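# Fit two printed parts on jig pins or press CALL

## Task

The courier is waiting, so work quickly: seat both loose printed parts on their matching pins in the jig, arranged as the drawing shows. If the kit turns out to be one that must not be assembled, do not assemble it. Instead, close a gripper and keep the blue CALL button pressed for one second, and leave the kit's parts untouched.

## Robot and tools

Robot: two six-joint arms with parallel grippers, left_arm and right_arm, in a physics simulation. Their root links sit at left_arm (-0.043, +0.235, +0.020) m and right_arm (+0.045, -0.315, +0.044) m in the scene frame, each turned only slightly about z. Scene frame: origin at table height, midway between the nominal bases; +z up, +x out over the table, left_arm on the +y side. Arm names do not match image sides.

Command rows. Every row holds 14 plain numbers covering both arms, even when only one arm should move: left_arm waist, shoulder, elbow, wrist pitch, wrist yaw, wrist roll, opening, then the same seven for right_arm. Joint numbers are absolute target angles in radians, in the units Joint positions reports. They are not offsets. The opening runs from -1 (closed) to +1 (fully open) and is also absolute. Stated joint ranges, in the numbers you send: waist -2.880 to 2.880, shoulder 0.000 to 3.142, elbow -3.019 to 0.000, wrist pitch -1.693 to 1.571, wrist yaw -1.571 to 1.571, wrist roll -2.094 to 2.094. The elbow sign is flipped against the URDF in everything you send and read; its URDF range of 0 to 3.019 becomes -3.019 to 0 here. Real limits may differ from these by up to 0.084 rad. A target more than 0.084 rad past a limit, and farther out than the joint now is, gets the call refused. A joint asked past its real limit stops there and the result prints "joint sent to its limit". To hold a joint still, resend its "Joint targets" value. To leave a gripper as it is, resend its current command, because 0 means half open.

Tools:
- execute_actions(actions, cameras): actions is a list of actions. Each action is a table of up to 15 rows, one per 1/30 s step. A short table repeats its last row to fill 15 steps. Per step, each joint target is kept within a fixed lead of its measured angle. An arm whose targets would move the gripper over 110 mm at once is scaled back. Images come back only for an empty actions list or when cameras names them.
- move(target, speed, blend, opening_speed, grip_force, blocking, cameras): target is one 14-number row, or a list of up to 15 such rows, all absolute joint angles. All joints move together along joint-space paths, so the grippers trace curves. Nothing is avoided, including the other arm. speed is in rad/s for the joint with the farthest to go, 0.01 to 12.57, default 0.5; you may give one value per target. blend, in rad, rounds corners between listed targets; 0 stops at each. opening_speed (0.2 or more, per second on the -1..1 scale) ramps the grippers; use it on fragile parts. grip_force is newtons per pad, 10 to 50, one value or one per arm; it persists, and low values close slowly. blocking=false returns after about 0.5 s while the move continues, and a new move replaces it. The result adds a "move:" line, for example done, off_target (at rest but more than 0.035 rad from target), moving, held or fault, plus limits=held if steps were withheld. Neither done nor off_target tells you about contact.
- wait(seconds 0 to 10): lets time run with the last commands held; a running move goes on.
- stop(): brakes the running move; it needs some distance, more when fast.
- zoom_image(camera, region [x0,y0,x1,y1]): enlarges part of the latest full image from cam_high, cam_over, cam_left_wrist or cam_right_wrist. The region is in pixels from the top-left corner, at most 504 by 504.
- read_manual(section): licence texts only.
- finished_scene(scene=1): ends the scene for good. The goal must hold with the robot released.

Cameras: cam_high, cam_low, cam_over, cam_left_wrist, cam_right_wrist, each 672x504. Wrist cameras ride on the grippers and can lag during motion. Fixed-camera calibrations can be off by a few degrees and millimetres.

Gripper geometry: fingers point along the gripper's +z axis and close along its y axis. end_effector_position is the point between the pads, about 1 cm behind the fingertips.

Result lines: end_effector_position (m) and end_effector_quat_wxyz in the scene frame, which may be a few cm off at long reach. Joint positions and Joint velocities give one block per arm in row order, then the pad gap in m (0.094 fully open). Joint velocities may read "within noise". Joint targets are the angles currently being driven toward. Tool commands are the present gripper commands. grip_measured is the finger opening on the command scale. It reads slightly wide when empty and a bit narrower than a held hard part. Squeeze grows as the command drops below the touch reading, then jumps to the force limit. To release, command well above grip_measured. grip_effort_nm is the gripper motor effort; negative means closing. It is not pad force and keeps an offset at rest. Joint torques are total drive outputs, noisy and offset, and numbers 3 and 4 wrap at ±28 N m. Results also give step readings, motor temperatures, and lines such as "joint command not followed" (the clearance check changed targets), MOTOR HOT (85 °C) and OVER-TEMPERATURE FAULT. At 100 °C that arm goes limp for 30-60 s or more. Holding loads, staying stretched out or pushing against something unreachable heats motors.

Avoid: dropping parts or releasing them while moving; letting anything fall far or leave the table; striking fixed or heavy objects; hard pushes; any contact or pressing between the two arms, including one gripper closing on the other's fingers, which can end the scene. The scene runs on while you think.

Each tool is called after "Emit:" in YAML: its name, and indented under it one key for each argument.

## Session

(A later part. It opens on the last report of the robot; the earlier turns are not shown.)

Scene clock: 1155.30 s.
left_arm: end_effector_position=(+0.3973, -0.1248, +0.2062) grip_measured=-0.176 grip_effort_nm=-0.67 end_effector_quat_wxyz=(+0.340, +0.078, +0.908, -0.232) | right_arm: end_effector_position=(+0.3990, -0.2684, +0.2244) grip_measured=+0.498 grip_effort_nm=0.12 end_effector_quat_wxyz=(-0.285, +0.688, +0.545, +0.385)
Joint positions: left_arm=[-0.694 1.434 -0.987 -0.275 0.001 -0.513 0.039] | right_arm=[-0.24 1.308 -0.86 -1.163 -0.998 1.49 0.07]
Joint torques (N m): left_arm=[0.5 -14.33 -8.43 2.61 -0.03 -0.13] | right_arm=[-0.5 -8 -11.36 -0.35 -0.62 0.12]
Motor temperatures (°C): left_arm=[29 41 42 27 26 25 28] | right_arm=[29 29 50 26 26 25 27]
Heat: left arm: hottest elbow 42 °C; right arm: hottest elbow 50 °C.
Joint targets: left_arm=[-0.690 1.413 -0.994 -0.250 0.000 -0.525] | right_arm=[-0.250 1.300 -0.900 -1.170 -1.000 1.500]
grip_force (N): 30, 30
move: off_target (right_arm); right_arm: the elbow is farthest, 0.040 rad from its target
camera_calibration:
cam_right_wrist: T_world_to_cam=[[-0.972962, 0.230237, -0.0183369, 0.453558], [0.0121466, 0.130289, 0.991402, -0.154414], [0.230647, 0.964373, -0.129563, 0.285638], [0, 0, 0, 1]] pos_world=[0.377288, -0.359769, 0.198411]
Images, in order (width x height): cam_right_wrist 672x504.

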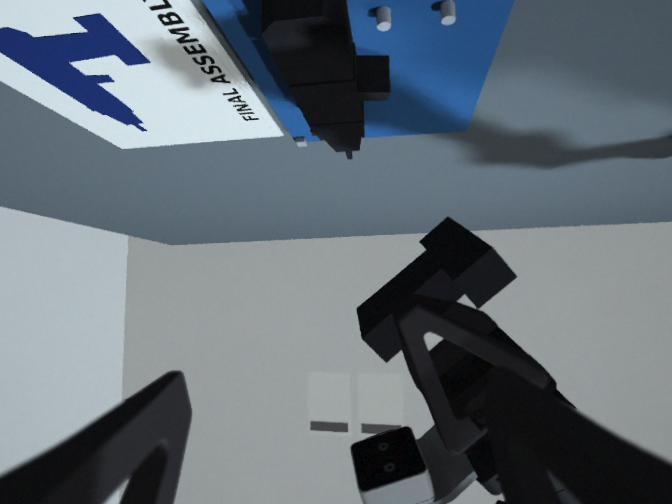

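Emit:
move:
  target:
    - [-0.69,1.413,-0.994,-0.25,0,-0.525,-0.4,-0.45,1.3,-0.9,-1.17,-1.0,1.5,0.5]
    - [-0.5,1.413,-0.994,-0.35,0.9,-0.525,-0.4,-0.45,1.3,-0.9,-1.17,-1.0,1.5,0.5]
  speed: 0.6
  cameras: ["cam_right_wrist"]

Scene clock: 1170.90 s.
left_arm: end_effector_position=(+0.3402, -0.1303, +0.2408) grip_measured=-0.176 grip_effort_nm=-0.67 end_effector_quat_wxyz=(+0.107, +0.160, +0.834, -0.517) | right_arm: end_effector_position=(+0.4008, -0.3452, +0.2246) grip_measured=+0.498 grip_effort_nm=0.12 end_effector_quat_wxyz=(-0.242, +0.743, +0.468, +0.413)
Joint positions: left_arm=[-0.511 1.434 -0.987 -0.34 0.896 -0.513 0.039] | right_arm=[-0.456 1.308 -0.86 -1.163 -0.999 1.49 0.07]
Joint torques (N m): left_arm=[1.14 -14.15 -8.21 0.96 0.57 -0.08] | right_arm=[0.73 -7.94 -11.37 -0.34 -0.58 0.11]
Heat: left arm: hottest elbow 44 °C; right arm: hottest elbow 49 °C.
Joint targets: left_arm=[-0.500 1.413 -0.994 -0.350 0.900 -0.525] | right_arm=[-0.450 1.300 -0.900 -1.170 -1.000 1.500]
grip_force (N): 30, 30
move: off_target (right_arm); right_arm: the elbow is farthest, 0.040 rad from its target
camera_calibration:
cam_right_wrist: T_world_to_cam=[[-0.90117, 0.433072, -0.0184618, 0.514175], [0.039107, 0.123647, 0.991555, -0.157785], [0.431697, 0.892838, -0.128363, 0.2537], [0, 0, 0, 1]] pos_world=[0.360008, -0.429678, 0.198511]
Images, in order (width x height): cam_right_wrist 672x504.

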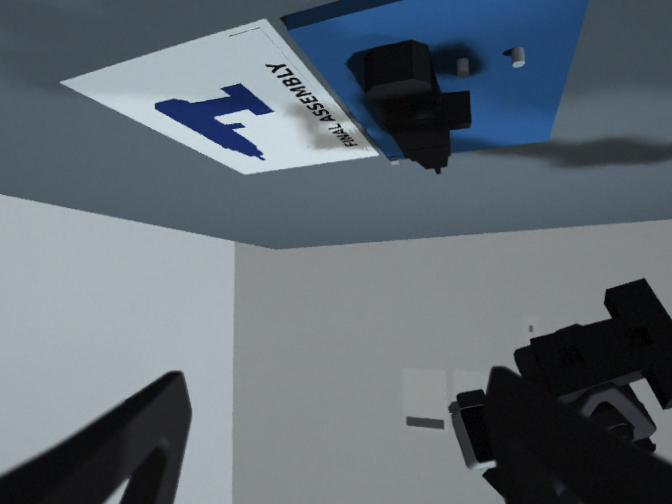

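Emit:
move:
  target: [-0.55,1.55,-0.944,-0.2,0.9,-0.525,-0.4,-0.3,1.3,-0.9,-1.17,-1.0,1.5,0.5]
  speed: 0.6
  cameras: ["cam_right_wrist"]

Emit:
zoom_image:
  camera: "cam_right_wrist"
  region: [380, 200, 620, 380]

Scene clock: 1184.40 s.
left_arm: end_effector_position=(+0.3315, -0.1432, +0.1679) grip_measured=-0.176 grip_effort_nm=-0.67 end_effector_quat_wxyz=(+0.072, +0.160, +0.842, -0.510) | right_arm: end_effector_position=(+0.4012, -0.2884, +0.2248) grip_measured=+0.498 grip_effort_nm=0.12 end_effector_quat_wxyz=(-0.275, +0.703, +0.525, +0.393)
Joint positions: left_arm=[-0.541 1.559 -0.929 -0.222 0.897 -0.513 0.039] | right_arm=[-0.297 1.308 -0.86 -1.163 -1 1.49 0.07]
Joint torques (N m): left_arm=[-0.56 -14.33 -8.09 2.24 0.54 -0.09] | right_arm=[0.09 -7.94 -11.36 -0.34 -0.55 0.11]
Heat: left arm: hottest elbow 44 °C; right arm: hottest elbow 49 °C.
Joint targets: left_arm=[-0.550 1.550 -0.944 -0.200 0.900 -0.525] | right_arm=[-0.300 1.300 -0.900 -1.170 -1.000 1.500]
grip_force (N): 30, 30
move: off_target (right_arm); right_arm: the elbow is farthest, 0.040 rad from its target
camera_calibration:
cam_right_wrist: T_world_to_cam=[[-0.958268, 0.28527, -0.0185513, 0.470241], [0.0186837, 0.127252, 0.991694, -0.155719], [0.285261, 0.949962, -0.127272, 0.277843], [0, 0, 0, 1]] pos_world=[0.374268, -0.378271, 0.19851]
Images, in order (width x height): cam_right_wrist 672x504.

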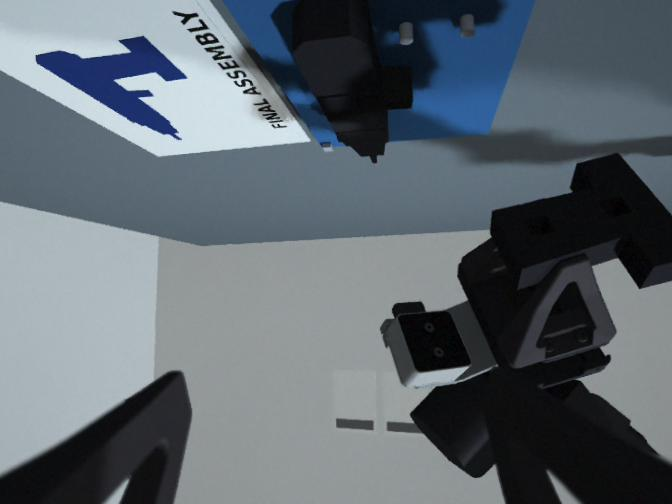

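Scaled by 2.100 from the camera's 672x504 image, which has a finer 960x720 frame.

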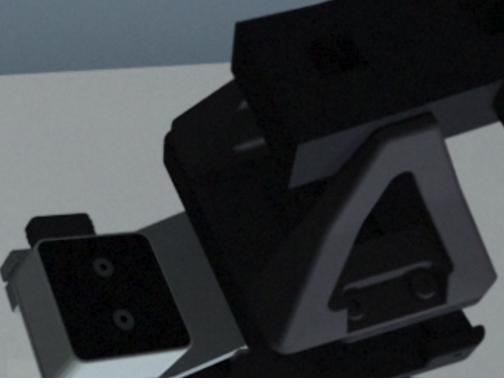

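Emit:
zoom_image:
  camera: "cam_right_wrist"
  region: [480, 140, 672, 300]

Scaled by 2.625 from the camera's 672x504 image, which has a finer 960x720 frame.

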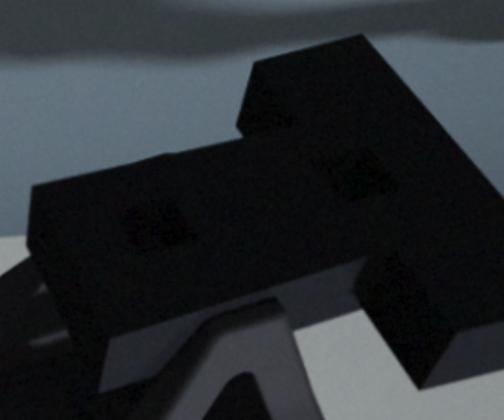

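Emit:
move:
  target:
    - [-0.69,1.5,-1.1,-0.8,0,-0.516,-0.4,-0.3,1.3,-0.9,-1.17,-1.0,1.5,0.5]
    - [-0.69,1.905,-1.545,-1.19,0,-0.516,-0.4,-0.061,1.37,-0.84,-1.04,-0.61,1.5,0.5]
    - [-0.678,1.975,-1.484,-1.083,0,-0.516,-0.4,-0.061,1.37,-0.84,-1.04,-0.61,1.5,0.5]
  speed: [0.6,0.6,0.15]
  cameras: ["cam_right_wrist","cam_left_wrist"]

Emit:
zoom_image:
  camera: "cam_right_wrist"
  region: [220, 130, 460, 310]

Scene clock: 1246.03 s.
left_arm: end_effector_position=(+0.4002, -0.1151, +0.0479) grip_measured=-0.176 grip_effort_nm=-0.67 end_effector_quat_wxyz=(-0.006, +0.077, +0.997, +0.003) | right_arm: end_effector_position=(+0.3964, -0.2548, +0.1565) grip_measured=+0.498 grip_effort_nm=0.12 end_effector_quat_wxyz=(-0.187, +0.684, +0.664, +0.237)
Joint positions: left_arm=[-0.677 1.964 -1.478 -1.096 0.002 -0.513 0.039] | right_arm=[-0.064 1.354 -0.844 -1.048 -0.613 1.49 0.07]
Joint torques (N m): left_arm=[-0.03 -18.61 -7.16 0.84 -0.06 -0.05] | right_arm=[0.56 -6.65 -7.56 0.32 -0.24 0.11]
Heat: left arm: hottest elbow 46 °C; right arm: hottest elbow 52 °C.
Joint targets: left_arm=[-0.678 1.975 -1.484 -1.083 0.000 -0.516] | right_arm=[-0.061 1.370 -0.840 -1.040 -0.610 1.500]
grip_force (N): 30, 30
move: done
camera_calibration:
cam_left_wrist: T_world_to_cam=[[-0.175831, -0.984401, -0.00613771, -0.0411293], [-0.884416, 0.155228, 0.440127, 0.390748], [-0.432309, 0.0828163, -0.897915, 0.317325], [0, 0, 0, 1]] pos_world=[0.475535, -0.127422, 0.1127]
cam_right_wrist: T_world_to_cam=[[-0.998209, 0.0383736, -0.0459, 0.412058], [-0.020829, 0.496302, 0.8679, 0.0368429], [0.0560847, 0.867301, -0.494614, 0.365932], [0, 0, 0, 1]] pos_world=[0.391564, -0.351471, 0.167933]
Images, in order (width x height): cam_left_wrist 672x504, cam_right_wrist 672x504.

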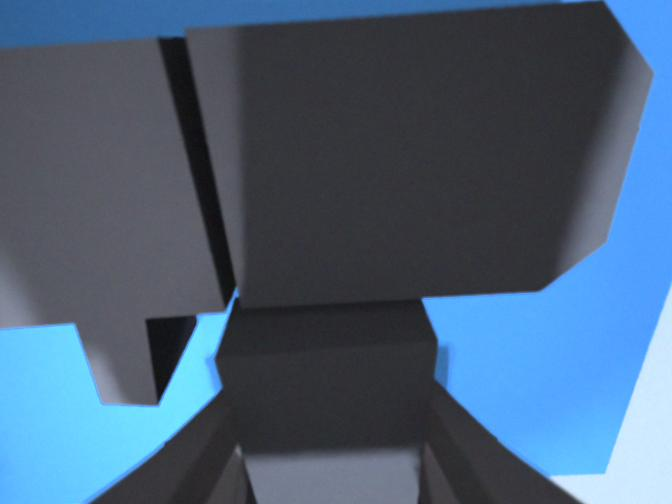

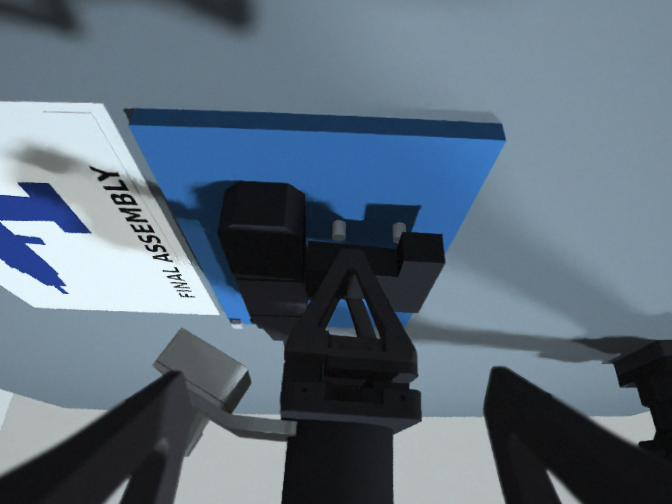

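Scaled by 2.100 from the camera's 672x504 image, which has a finer 960x720 frame.

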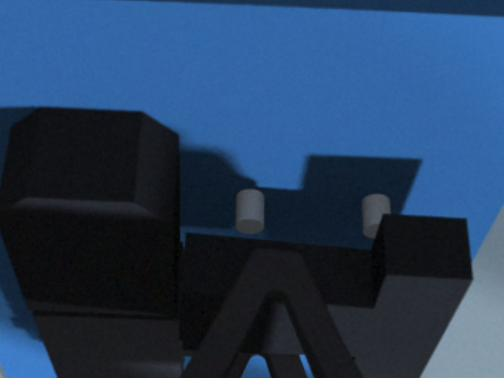

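Emit:
move:
  target: [-0.699,1.982,-1.484,-1.067,0,-0.514,-0.4,-0.061,1.37,-0.84,-1.04,-0.61,1.5,0.5]
  speed: 0.15
  cameras: ["cam_right_wrist"]

Emit:
zoom_image:
  camera: "cam_right_wrist"
  region: [290, 200, 450, 300]

Scene clock: 1295.43 s.
left_arm: end_effector_position=(+0.4001, -0.1215, +0.0479) grip_measured=-0.176 grip_effort_nm=-0.67 end_effector_quat_wxyz=(+0.001, +0.082, +0.997, -0.002) | right_arm: end_effector_position=(+0.3964, -0.2548, +0.1565) grip_measured=+0.498 grip_effort_nm=0.12 end_effector_quat_wxyz=(-0.187, +0.684, +0.664, +0.237)
Joint positions: left_arm=[-0.686 1.964 -1.478 -1.08 0.001 -0.513 0.039] | right_arm=[-0.064 1.354 -0.844 -1.048 -0.613 1.49 0.07]
Joint torques (N m): left_arm=[-1.08 -17.9 -7.27 0.88 -0.05 -0.03] | right_arm=[0.5 -6.65 -7.56 0.31 -0.24 0.11]
Heat: left arm: hottest elbow 46 °C; right arm: hottest elbow 50 °C.
Joint targets: left_arm=[-0.699 1.982 -1.484 -1.067 0.000 -0.514] | right_arm=[-0.061 1.370 -0.840 -1.040 -0.610 1.500]
grip_force (N): 30, 30
move: done
camera_calibration:
cam_right_wrist: T_world_to_cam=[[-0.998209, 0.0383736, -0.0459, 0.412058], [-0.020829, 0.496302, 0.8679, 0.0368429], [0.0560847, 0.867301, -0.494614, 0.365932], [0, 0, 0, 1]] pos_world=[0.391564, -0.351471, 0.167933]
Images, in order (width x height): cam_right_wrist 672x504.

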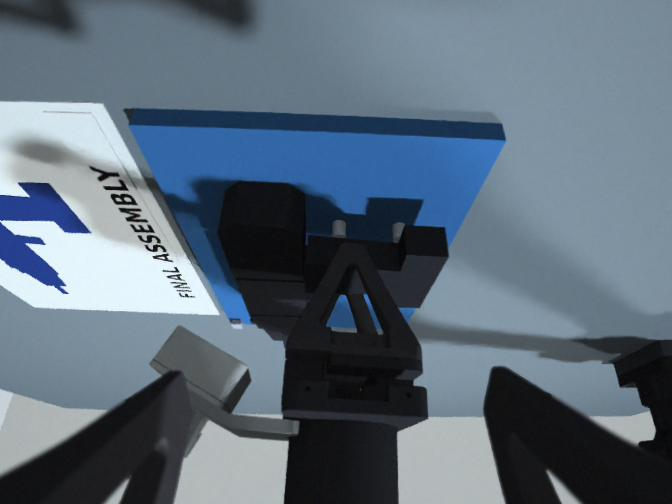

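Scaled by 3.150 from the camera's 672x504 image, which has a finer 960x720 frame.

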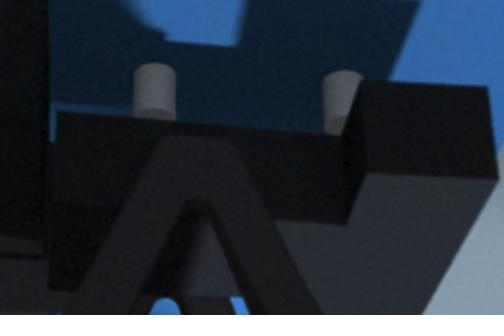

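Emit:
move:
  target:
    - [-0.702,1.984,-1.484,-1.061,0,-0.514,-0.4,-0.061,1.37,-0.84,-1.04,-0.61,1.5,0.5]
    - [-0.702,2.012,-1.484,-1.059,0,-0.514,-0.4,-0.061,1.37,-0.84,-1.04,-0.61,1.5,0.5]
  speed: 0.1
  cameras: ["cam_right_wrist"]

Emit:
zoom_image:
  camera: "cam_right_wrist"
  region: [290, 200, 450, 300]

Scene clock: 1312.10 s.
left_arm: end_effector_position=(+0.3992, -0.1222, +0.0373) grip_measured=-0.176 grip_effort_nm=-0.67 end_effector_quat_wxyz=(-0.004, +0.083, +0.997, +0.002) | right_arm: end_effector_position=(+0.3964, -0.2548, +0.1565) grip_measured=+0.498 grip_effort_nm=0.12 end_effector_quat_wxyz=(-0.187, +0.684, +0.664, +0.237)
Joint positions: left_arm=[-0.688 1.984 -1.478 -1.073 0.001 -0.513 0.039] | right_arm=[-0.064 1.354 -0.844 -1.048 -0.613 1.49 0.07]
Joint torques (N m): left_arm=[-1.26 -16.97 -7.21 0.9 -0.05 -0.03] | right_arm=[0.5 -6.71 -7.56 0.31 -0.24 0.11]
Heat: left arm: hottest elbow 46 °C; right arm: hottest elbow 49 °C.
Joint targets: left_arm=[-0.702 2.012 -1.484 -1.059 0.000 -0.514] | right_arm=[-0.061 1.370 -0.840 -1.040 -0.610 1.500]
grip_force (N): 30, 30
move: done
camera_calibration:
cam_right_wrist: T_world_to_cam=[[-0.998209, 0.0383736, -0.0459, 0.412058], [-0.020829, 0.496302, 0.8679, 0.0368429], [0.0560847, 0.867301, -0.494614, 0.365932], [0, 0, 0, 1]] pos_world=[0.391564, -0.351471, 0.167933]
Images, in order (width x height): cam_right_wrist 672x504.

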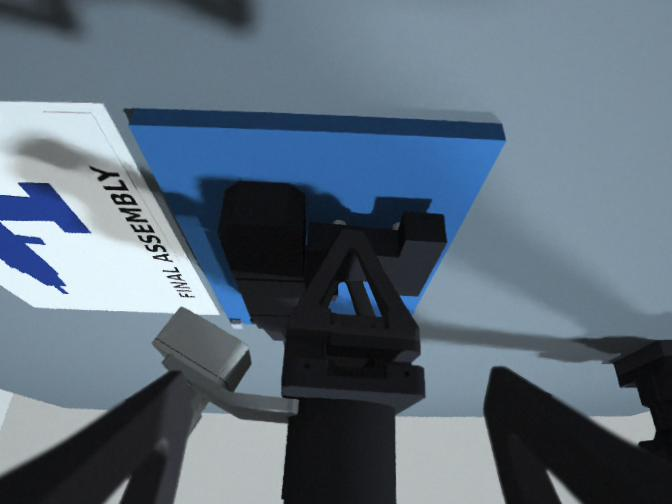

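Scaled by 3.150 from the camera's 672x504 image, which has a finer 960x720 frame.

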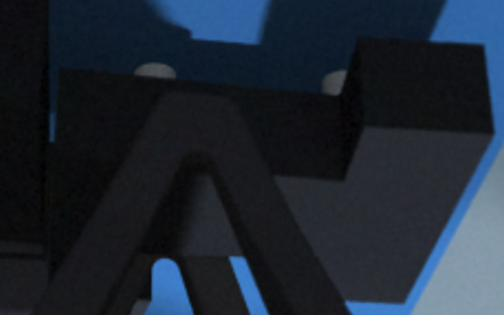

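Emit:
zoom_image:
  camera: "cam_right_wrist"
  region: [302, 205, 442, 245]

Emit:
zoom_image:
  camera: "cam_right_wrist"
  region: [300, 205, 360, 250]

Scaled by 3.600 from the camera's 672x504 image, which has a finer 960x720 frame.

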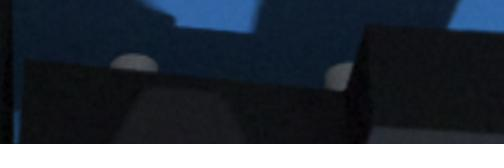

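Scaled by 8.400 from the camera's 672x504 image, which has a finer 960x720 frame.

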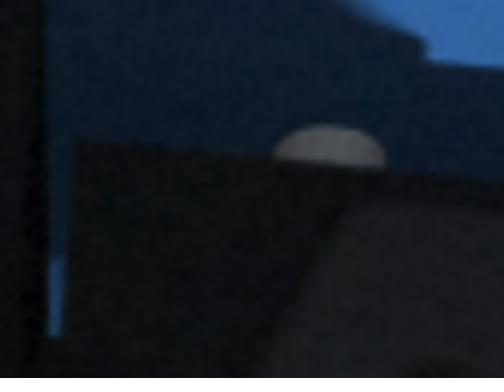

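Emit:
move:
  target:
    - [-0.708,1.945,-1.50,-1.06,-0.022,-0.514,-0.4,-0.061,1.37,-0.84,-1.04,-0.61,1.5,0.5]
    - [-0.708,1.965,-1.452,-1.031,-0.022,-0.514,-0.4,-0.061,1.37,-0.84,-1.04,-0.61,1.5,0.5]
  speed: 0.1
  cameras: ["cam_right_wrist"]

Emit:
zoom_image:
  camera: "cam_right_wrist"
  region: [300, 190, 460, 250]

Scene clock: 1359.53 s.
left_arm: end_effector_position=(+0.4011, -0.1237, +0.0380) grip_measured=-0.176 grip_effort_nm=-0.67 end_effector_quat_wxyz=(+0.012, +0.086, +0.996, +0.004) | right_arm: end_effector_position=(+0.3964, -0.2548, +0.1565) grip_measured=+0.498 grip_effort_nm=0.12 end_effector_quat_wxyz=(-0.187, +0.684, +0.664, +0.237)
Joint positions: left_arm=[-0.695 1.974 -1.464 -1.044 -0.02 -0.513 0.039] | right_arm=[-0.064 1.354 -0.844 -1.048 -0.613 1.49 0.07]
Joint torques (N m): left_arm=[-1.14 -20.25 -5.93 0.88 -0.1 -0.03] | right_arm=[0.62 -6.71 -7.54 0.32 -0.25 0.11]
Heat: left arm: hottest elbow 45 °C; right arm: hottest elbow 48 °C.
Joint targets: left_arm=[-0.708 1.965 -1.452 -1.031 -0.022 -0.514] | right_arm=[-0.061 1.370 -0.840 -1.040 -0.610 1.500]
grip_force (N): 30, 30
move: done
camera_calibration:
cam_right_wrist: T_world_to_cam=[[-0.998209, 0.0383736, -0.0459, 0.412058], [-0.020829, 0.496302, 0.8679, 0.0368429], [0.0560847, 0.867301, -0.494614, 0.365932], [0, 0, 0, 1]] pos_world=[0.391564, -0.351471, 0.167933]
Images, in order (width x height): cam_right_wrist 672x504.

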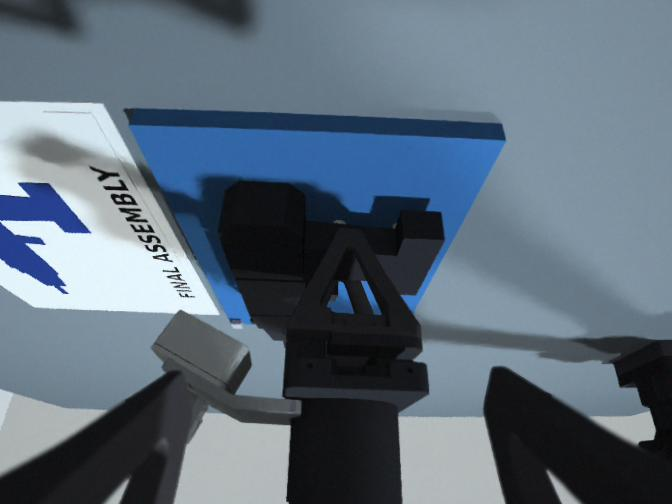

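Scaled by 3.150 from the camera's 672x504 image, which has a finer 960x720 frame.

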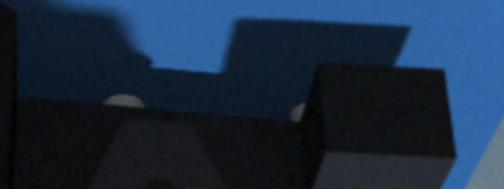

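Emit:
move:
  target:
    - [-0.711,1.935,-1.48,-1.03,-0.024,-0.514,-0.4,-0.061,1.37,-0.84,-1.04,-0.61,1.5,0.5]
    - [-0.711,1.955,-1.444,-1.02,-0.024,-0.514,-0.4,-0.061,1.37,-0.84,-1.04,-0.61,1.5,0.5]
  speed: 0.1
  cameras: ["cam_right_wrist","cam_left_wrist"]

Emit:
zoom_image:
  camera: "cam_right_wrist"
  region: [300, 190, 460, 250]

Scene clock: 1384.27 s.
left_arm: end_effector_position=(+0.4006, -0.1242, +0.0383) grip_measured=-0.176 grip_effort_nm=-0.67 end_effector_quat_wxyz=(+0.017, +0.087, +0.996, +0.002) | right_arm: end_effector_position=(+0.3964, -0.2548, +0.1565) grip_measured=+0.498 grip_effort_nm=0.12 end_effector_quat_wxyz=(-0.187, +0.684, +0.664, +0.237)
Joint positions: left_arm=[-0.697 1.968 -1.455 -1.031 -0.022 -0.513 0.039] | right_arm=[-0.064 1.354 -0.844 -1.048 -0.613 1.49 0.07]
Joint torques (N m): left_arm=[-1.14 -20.42 -6 0.84 -0.08 -0.02] | right_arm=[0.62 -6.65 -7.56 0.32 -0.25 0.11]
Heat: left arm: hottest elbow 43 °C; right arm: hottest elbow 48 °C.
Joint targets: left_arm=[-0.711 1.955 -1.444 -1.020 -0.024 -0.514] | right_arm=[-0.061 1.370 -0.840 -1.040 -0.610 1.500]
grip_force (N): 30, 30
move: done
camera_calibration:
cam_left_wrist: T_world_to_cam=[[-0.194446, -0.980872, -0.0089698, -0.0420948], [-0.900266, 0.174821, 0.398696, 0.407099], [-0.389502, 0.0855999, -0.917039, 0.293473], [0, 0, 0, 1]] pos_world=[0.47262, -0.13758, 0.106439]
cam_right_wrist: T_world_to_cam=[[-0.998209, 0.0383736, -0.0459, 0.412058], [-0.020829, 0.496302, 0.8679, 0.0368429], [0.0560847, 0.867301, -0.494614, 0.365932], [0, 0, 0, 1]] pos_world=[0.391564, -0.351471, 0.167933]
Images, in order (width x height): cam_left_wrist 672x504, cam_right_wrist 672x504.

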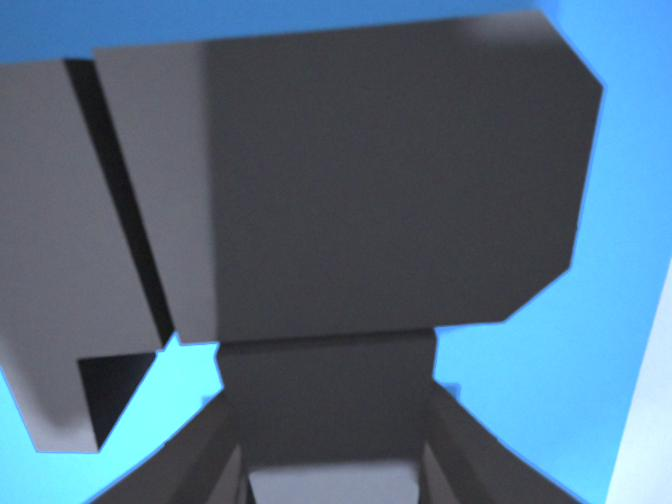

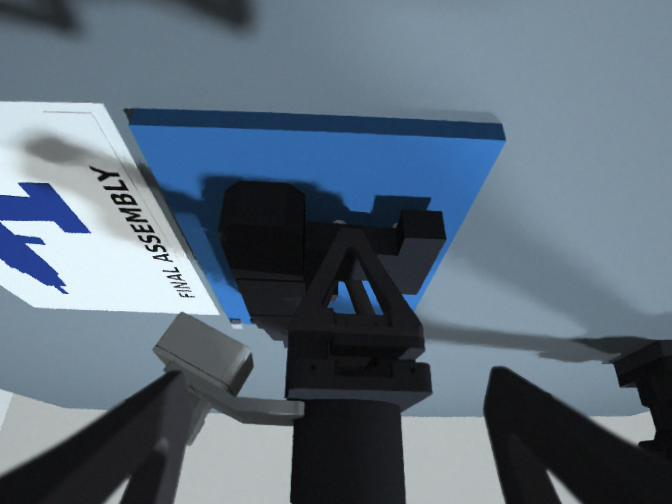

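Scaled by 3.150 from the camera's 672x504 image, which has a finer 960x720 frame.

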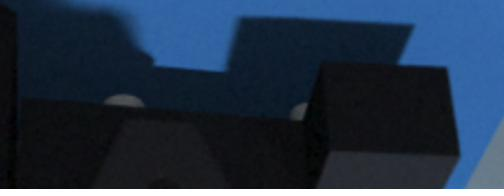

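Emit:
zoom_image:
  camera: "cam_left_wrist"
  region: [180, 290, 480, 420]

Emit:
zoom_image:
  camera: "cam_right_wrist"
  region: [300, 200, 380, 250]

Scaled by 1.680 from the camera's 672x504 image, which has a finer 960x720 frame.

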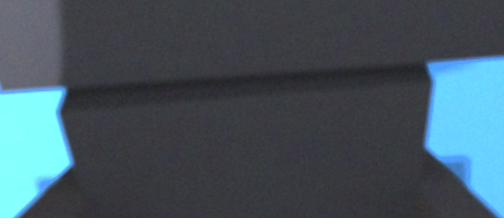

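Scaled by 6.300 from the camera's 672x504 image, which has a finer 960x720 frame.

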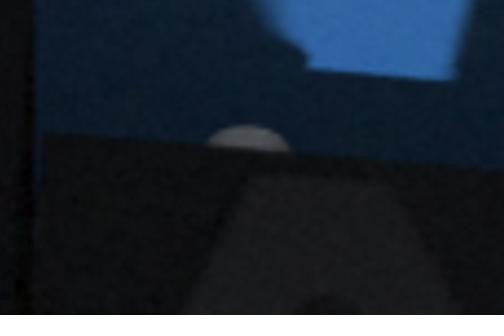

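Emit:
move:
  target:
    - [-0.719,1.920,-1.46,-1.0,-0.045,-0.514,-0.4,-0.061,1.37,-0.84,-1.04,-0.61,1.5,0.5]
    - [-0.719,1.948,-1.418,-0.988,-0.045,-0.514,-0.4,-0.061,1.37,-0.84,-1.04,-0.61,1.5,0.5]
  speed: 0.1
  cameras: ["cam_right_wrist","cam_low"]

Emit:
zoom_image:
  camera: "cam_right_wrist"
  region: [300, 190, 460, 250]

Emit:
zoom_image:
  camera: "cam_low"
  region: [285, 245, 355, 287]

Scene clock: 1407.67 s.
left_arm: end_effector_position=(+0.3997, -0.1258, +0.0390) grip_measured=-0.176 grip_effort_nm=-0.67 end_effector_quat_wxyz=(+0.034, +0.091, +0.995, +0.003) | right_arm: end_effector_position=(+0.3964, -0.2548, +0.1565) grip_measured=+0.498 grip_effort_nm=0.12 end_effector_quat_wxyz=(-0.187, +0.684, +0.664, +0.237)
Joint positions: left_arm=[-0.706 1.954 -1.433 -0.998 -0.043 -0.513 0.039] | right_arm=[-0.064 1.354 -0.844 -1.048 -0.613 1.49 0.07]
Joint torques (N m): left_arm=[-1.03 -19.66 -5.71 0.8 -0.13 -0.02] | right_arm=[0.56 -6.65 -7.54 0.32 -0.25 0.11]
Heat: left arm: hottest elbow 43 °C; right arm: hottest elbow 48 °C.
Joint targets: left_arm=[-0.719 1.948 -1.418 -0.988 -0.045 -0.514] | right_arm=[-0.061 1.370 -0.840 -1.040 -0.610 1.500]
grip_force (N): 30, 30
move: done
camera_calibration:
cam_right_wrist: T_world_to_cam=[[-0.998209, 0.0383736, -0.0459, 0.412058], [-0.020829, 0.496302, 0.8679, 0.0368429], [0.0560847, 0.867301, -0.494614, 0.365932], [0, 0, 0, 1]] pos_world=[0.391564, -0.351471, 0.167933]
Images, in order (width x height): cam_low 672x504, cam_right_wrist 672x504.

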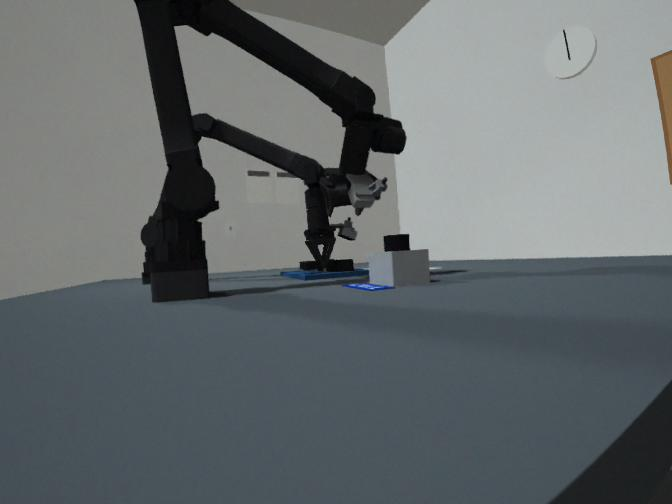

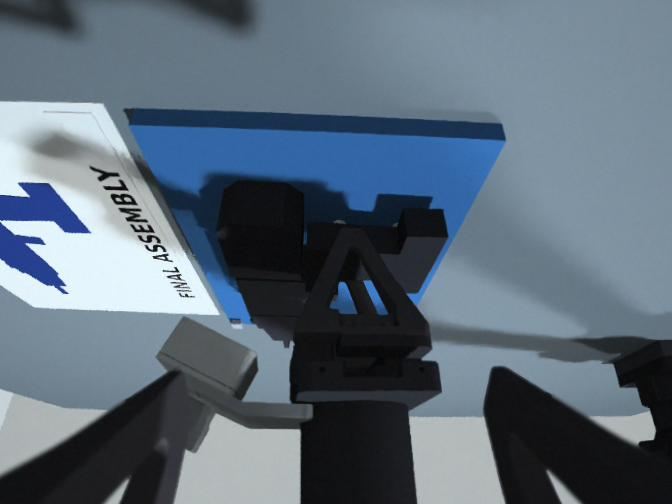

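Scaled by 3.150 from the camera's 672x504 image, which has a finer 960x720 frame.

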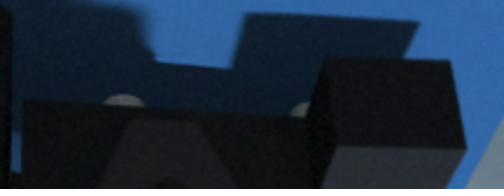

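Scaled by 7.200 from the camera's 672x504 image, which has a finer 960x720 frame.

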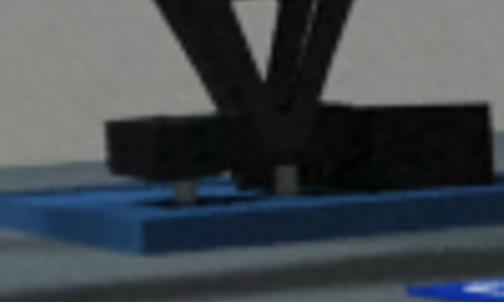

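Emit:
move:
  target:
    - [-0.719,1.972,-1.418,-0.988,-0.045,-0.514,-0.4,-0.061,1.37,-0.84,-1.04,-0.61,1.5,0.5]
    - [-0.734,1.974,-1.418,-0.988,-0.045,-0.514,-0.4,-0.061,1.37,-0.84,-1.04,-0.61,1.5,0.5]
  speed: [0.05,0.008]
  cameras: ["cam_right_wrist"]

Emit:
zoom_image:
  camera: "cam_right_wrist"
  region: [300, 190, 460, 250]

each speed must be a number from 0.01 to 12.57 (rad/s); nothing of the call was run

Scaled by 3.150 from the camera's 672x504 image, which has a finer 960x720 frame.

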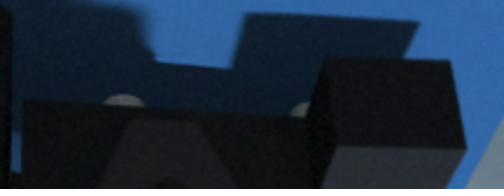

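Emit:
move:
  target:
    - [-0.719,1.972,-1.418,-0.988,-0.045,-0.514,-0.4,-0.061,1.37,-0.84,-1.04,-0.61,1.5,0.5]
    - [-0.734,1.974,-1.418,-0.988,-0.045,-0.514,-0.4,-0.061,1.37,-0.84,-1.04,-0.61,1.5,0.5]
  speed: [0.05,0.01]
  cameras: ["cam_right_wrist"]

Emit:
zoom_image:
  camera: "cam_right_wrist"
  region: [300, 190, 460, 250]

Scene clock: 1445.10 s.
left_arm: end_effector_position=(+0.3942, -0.1278, +0.0353) grip_measured=-0.176 grip_effort_nm=-0.67 end_effector_quat_wxyz=(+0.033, +0.096, +0.995, +0.006) | right_arm: end_effector_position=(+0.3964, -0.2548, +0.1565) grip_measured=+0.498 grip_effort_nm=0.12 end_effector_quat_wxyz=(-0.187, +0.684, +0.664, +0.237)
Joint positions: left_arm=[-0.716 1.955 -1.423 -0.991 -0.048 -0.513 0.039] | right_arm=[-0.064 1.354 -0.844 -1.048 -0.613 1.49 0.07]
Joint torques (N m): left_arm=[-1.38 -17.44 -6.35 0.61 0.08 -0.03] | right_arm=[0.56 -6.65 -7.54 0.32 -0.24 0.11]
Heat: left arm: hottest elbow 42 °C; right arm: hottest elbow 47 °C.
Joint targets: left_arm=[-0.734 1.974 -1.418 -0.988 -0.045 -0.514] | right_arm=[-0.061 1.370 -0.840 -1.040 -0.610 1.500]
grip_force (N): 30, 30
move: done
camera_calibration:
cam_right_wrist: T_world_to_cam=[[-0.998209, 0.0383736, -0.0459, 0.412058], [-0.020829, 0.496302, 0.8679, 0.0368429], [0.0560847, 0.867301, -0.494614, 0.365932], [0, 0, 0, 1]] pos_world=[0.391564, -0.351471, 0.167933]
Images, in order (width x height): cam_right_wrist 672x504.

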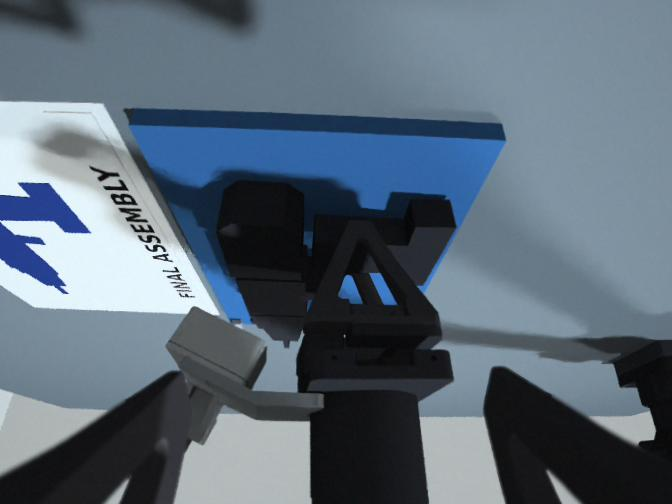

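Scaled by 3.150 from the camera's 672x504 image, which has a finer 960x720 frame.

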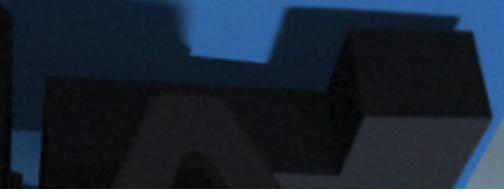

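Emit:
move:
  target:
    - [-0.69,1.920,-1.46,-1.0,-0.045,-0.514,-0.4,-0.061,1.37,-0.84,-1.04,-0.61,1.5,0.5]
    - [-0.723,1.942,-1.421,-0.986,-0.045,-0.514,-0.4,-0.061,1.37,-0.84,-1.04,-0.61,1.5,0.5]
    - [-0.723,1.975,-1.421,-0.986,-0.045,-0.514,-0.4,-0.061,1.37,-0.84,-1.04,-0.61,1.5,0.5]
  speed: 0.1
  cameras: ["cam_right_wrist"]

Emit:
zoom_image:
  camera: "cam_right_wrist"
  region: [300, 190, 460, 250]

Scene clock: 1467.67 s.
left_arm: end_effector_position=(+0.3960, -0.1257, +0.0353) grip_measured=-0.176 grip_effort_nm=-0.67 end_effector_quat_wxyz=(+0.032, +0.093, +0.995, +0.004) | right_arm: end_effector_position=(+0.3964, -0.2548, +0.1565) grip_measured=+0.498 grip_effort_nm=0.12 end_effector_quat_wxyz=(-0.187, +0.684, +0.664, +0.237)
Joint positions: left_arm=[-0.71 1.955 -1.423 -0.991 -0.043 -0.513 0.039] | right_arm=[-0.064 1.354 -0.844 -1.048 -0.613 1.49 0.07]
Joint torques (N m): left_arm=[-1.14 -17.55 -6.58 0.68 -0.13 -0.04] | right_arm=[0.56 -6.65 -7.56 0.31 -0.25 0.11]
Heat: left arm: hottest elbow 41 °C; right arm: hottest elbow 47 °C.
Joint targets: left_arm=[-0.723 1.975 -1.421 -0.986 -0.045 -0.514] | right_arm=[-0.061 1.370 -0.840 -1.040 -0.610 1.500]
grip_force (N): 30, 30
move: done
camera_calibration:
cam_right_wrist: T_world_to_cam=[[-0.998209, 0.0383736, -0.0459, 0.412058], [-0.020829, 0.496302, 0.8679, 0.0368429], [0.0560847, 0.867301, -0.494614, 0.365932], [0, 0, 0, 1]] pos_world=[0.391564, -0.351471, 0.167933]
Images, in order (width x height): cam_right_wrist 672x504.

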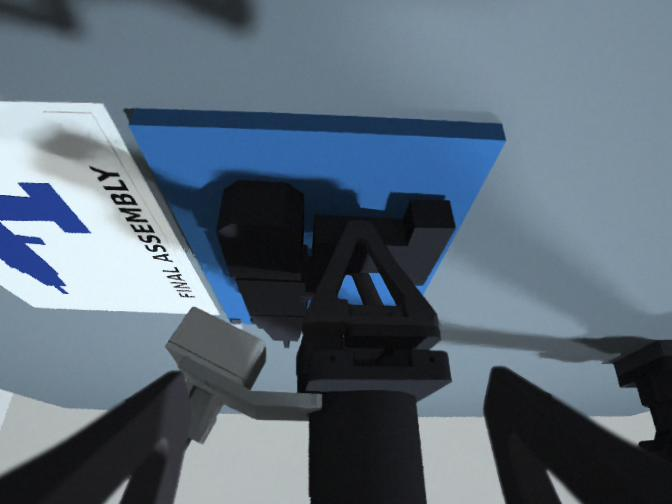

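Scaled by 3.150 from the camera's 672x504 image, which has a finer 960x720 frame.

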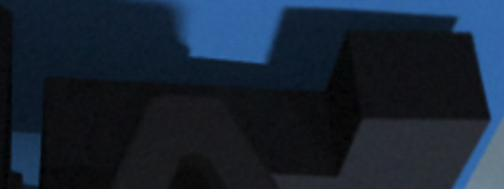

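Emit:
move:
  target: [-0.715,1.925,-1.421,-0.996,-0.045,-0.514,-0.4,-0.061,1.37,-0.84,-1.04,-0.61,1.5,0.5]
  speed: 0.1
  cameras: ["cam_right_wrist"]

Emit:
zoom_image:
  camera: "cam_right_wrist"
  region: [300, 190, 460, 250]

Scene clock: 1479.60 s.
left_arm: end_effector_position=(+0.3960, -0.1257, +0.0353) grip_measured=-0.176 grip_effort_nm=-0.67 end_effector_quat_wxyz=(+0.032, +0.093, +0.995, +0.004) | right_arm: end_effector_position=(+0.3964, -0.2548, +0.1565) grip_measured=+0.498 grip_effort_nm=0.12 end_effector_quat_wxyz=(-0.187, +0.684, +0.664, +0.237)
Joint positions: left_arm=[-0.71 1.955 -1.423 -0.991 -0.043 -0.513 0.039] | right_arm=[-0.064 1.354 -0.844 -1.048 -0.613 1.49 0.07]
Joint torques (N m): left_arm=[-0.32 -21.6 -6.57 0.29 -0.13 -0.03] | right_arm=[0.56 -6.65 -7.56 0.32 -0.25 0.11]
Heat: left arm: hottest elbow 41 °C; right arm: hottest elbow 47 °C.
Joint targets: left_arm=[-0.715 1.925 -1.421 -0.996 -0.045 -0.514] | right_arm=[-0.061 1.370 -0.840 -1.040 -0.610 1.500]
grip_force (N): 30, 30
move: done
camera_calibration:
cam_right_wrist: T_world_to_cam=[[-0.998209, 0.0383736, -0.0459, 0.412058], [-0.020829, 0.496302, 0.8679, 0.0368429], [0.0560847, 0.867301, -0.494614, 0.365932], [0, 0, 0, 1]] pos_world=[0.391564, -0.351471, 0.167933]
Images, in order (width x height): cam_right_wrist 672x504.

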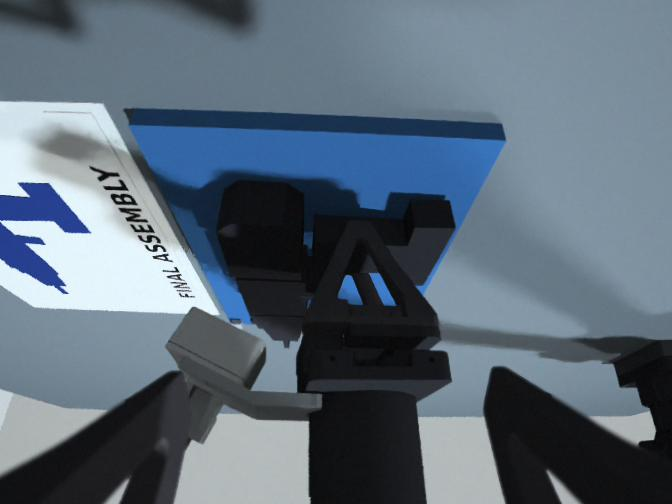

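Scaled by 3.150 from the camera's 672x504 image, which has a finer 960x720 frame.

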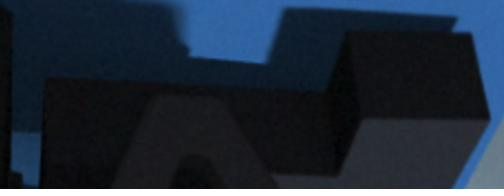

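Emit:
move:
  target:
    - [-0.715,1.985,-1.413,-0.975,-0.045,-0.514,-0.4,-0.061,1.37,-0.84,-1.04,-0.61,1.5,0.5]
    - [-0.715,2.01,-1.408,-0.965,-0.045,-0.514,-0.4,-0.061,1.37,-0.84,-1.04,-0.61,1.5,0.5]
  speed: 0.05
  cameras: ["cam_right_wrist","cam_low"]

Emit:
zoom_image:
  camera: "cam_right_wrist"
  region: [300, 190, 460, 250]

Emit:
zoom_image:
  camera: "cam_low"
  region: [285, 245, 355, 287]

Scene clock: 1497.57 s.
left_arm: end_effector_position=(+0.3968, -0.1268, +0.0291) grip_measured=-0.176 grip_effort_nm=-0.67 end_effector_quat_wxyz=(+0.032, +0.093, +0.995, +0.002) | right_arm: end_effector_position=(+0.3964, -0.2548, +0.1565) grip_measured=+0.498 grip_effort_nm=0.12 end_effector_quat_wxyz=(-0.187, +0.684, +0.664, +0.237)
Joint positions: left_arm=[-0.71 1.964 -1.42 -0.975 -0.041 -0.513 0.039] | right_arm=[-0.064 1.354 -0.844 -1.048 -0.613 1.49 0.07]
Joint torques (N m): left_arm=[-0.26 -15.5 -5.9 0.84 -0.2 -0.03] | right_arm=[0.5 -6.71 -7.54 0.32 -0.24 0.11]
Heat: left arm: hottest shoulder 41 °C; right arm: hottest elbow 47 °C.
Joint targets: left_arm=[-0.715 2.010 -1.408 -0.965 -0.045 -0.514] | right_arm=[-0.061 1.370 -0.840 -1.040 -0.610 1.500]
grip_force (N): 30, 30
move: off_target (left_arm); left_arm: the shoulder is farthest, 0.046 rad from its target
camera_calibration:
cam_right_wrist: T_world_to_cam=[[-0.998209, 0.0383736, -0.0459, 0.412058], [-0.020829, 0.496302, 0.8679, 0.0368429], [0.0560847, 0.867301, -0.494614, 0.365932], [0, 0, 0, 1]] pos_world=[0.391564, -0.351471, 0.167933]
Images, in order (width x height): cam_low 672x504, cam_right_wrist 672x504.

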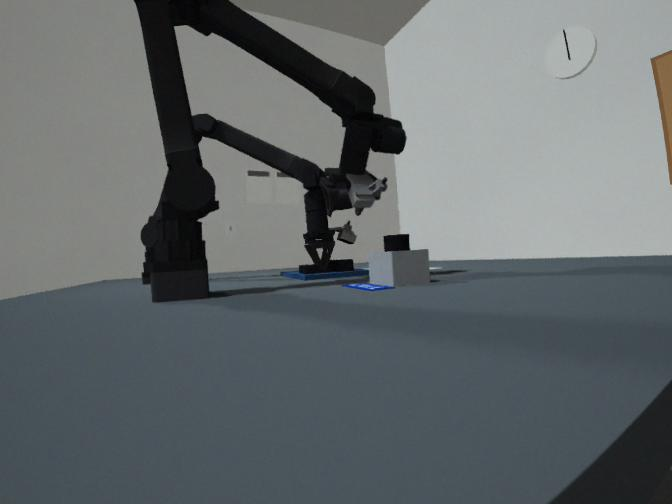

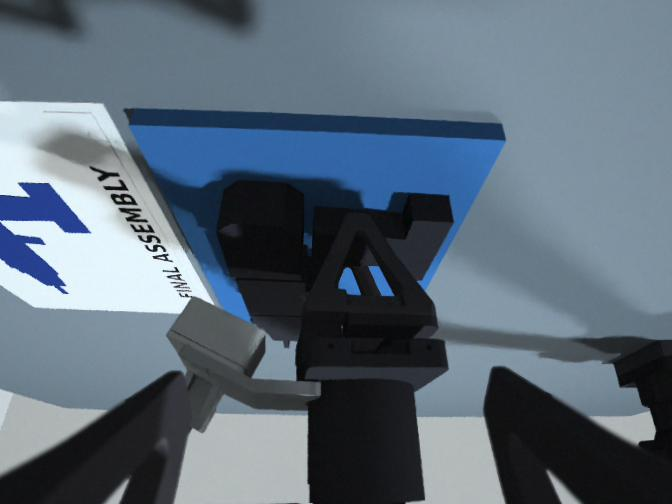

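Scaled by 3.150 from the camera's 672x504 image, which has a finer 960x720 frame.

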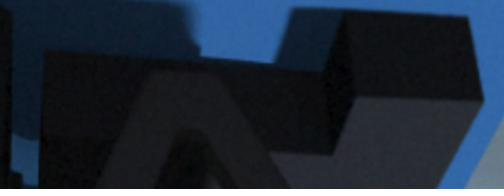

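Scaled by 7.200 from the camera's 672x504 image, which has a finer 960x720 frame.

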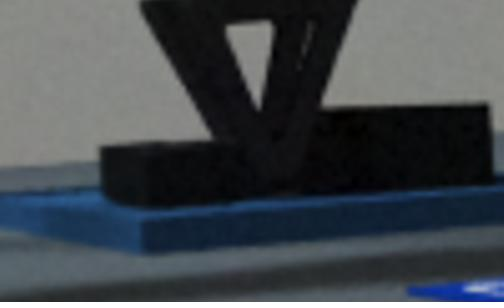

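Emit:
move:
  target:
    - [-0.715,2.025,-1.41,-0.985,-0.035,-0.514,-0.4,-0.061,1.37,-0.84,-1.04,-0.61,1.5,0.5]
    - [-0.715,2.025,-1.41,-0.95,-0.035,-0.514,-0.4,-0.061,1.37,-0.84,-1.04,-0.61,1.5,0.5]
  speed: 0.05
  cameras: ["cam_right_wrist","cam_low"]

Emit:
zoom_image:
  camera: "cam_right_wrist"
  region: [300, 180, 460, 240]

Emit:
zoom_image:
  camera: "cam_low"
  region: [285, 245, 355, 287]

Scene clock: 1512.83 s.
left_arm: end_effector_position=(+0.3964, -0.1280, +0.0270) grip_measured=-0.176 grip_effort_nm=-0.67 end_effector_quat_wxyz=(+0.030, +0.093, +0.995, +0.000) | right_arm: end_effector_position=(+0.3964, -0.2548, +0.1565) grip_measured=+0.498 grip_effort_nm=0.12 end_effector_quat_wxyz=(-0.187, +0.684, +0.664, +0.237)
Joint positions: left_arm=[-0.71 1.968 -1.42 -0.972 -0.034 -0.513 0.039] | right_arm=[-0.064 1.354 -0.844 -1.048 -0.613 1.49 0.07]
Joint torques (N m): left_arm=[-0.32 -14.56 -5.94 1.33 -0.08 -0.02] | right_arm=[0.56 -6.65 -7.56 0.32 -0.25 0.11]
Heat: left arm: hottest elbow 42 °C; right arm: hottest elbow 47 °C.
Joint targets: left_arm=[-0.715 2.025 -1.410 -0.950 -0.035 -0.514] | right_arm=[-0.061 1.370 -0.840 -1.040 -0.610 1.500]
grip_force (N): 30, 30
move: off_target (left_arm); left_arm: the shoulder is farthest, 0.057 rad from its target
camera_calibration:
cam_right_wrist: T_world_to_cam=[[-0.998209, 0.0383736, -0.0459, 0.412058], [-0.020829, 0.496302, 0.8679, 0.0368429], [0.0560847, 0.867301, -0.494614, 0.365932], [0, 0, 0, 1]] pos_world=[0.391564, -0.351471, 0.167933]
Images, in order (width x height): cam_low 672x504, cam_right_wrist 672x504.

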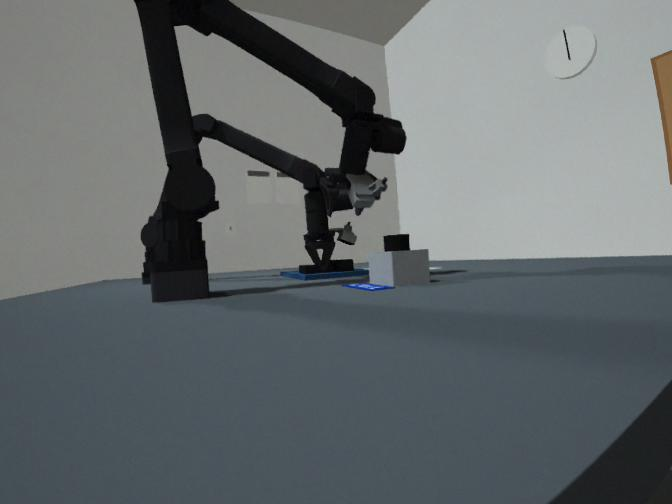

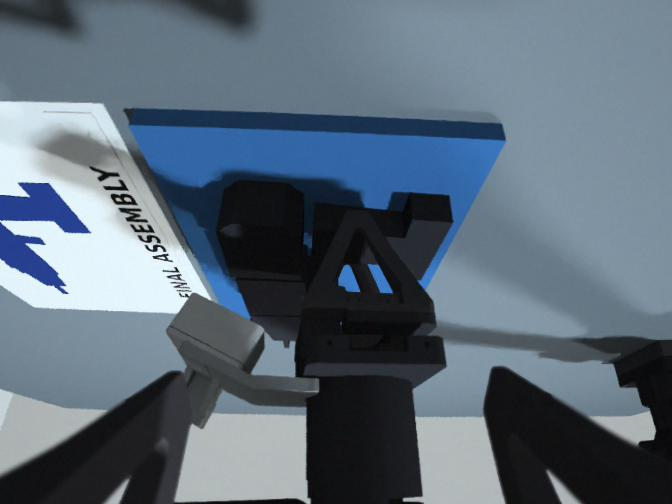

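Scaled by 3.150 from the camera's 672x504 image, which has a finer 960x720 frame.

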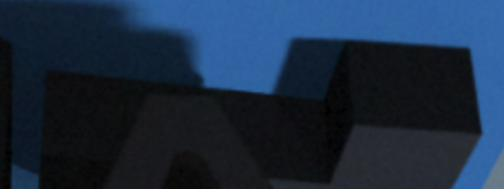

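Scaled by 7.200 from the camera's 672x504 image, which has a finer 960x720 frame.

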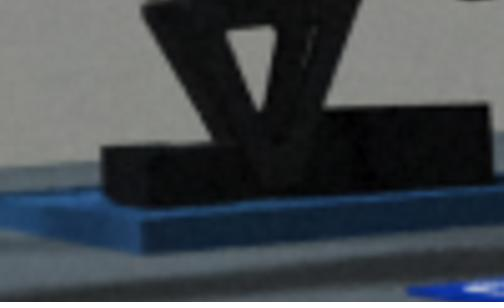

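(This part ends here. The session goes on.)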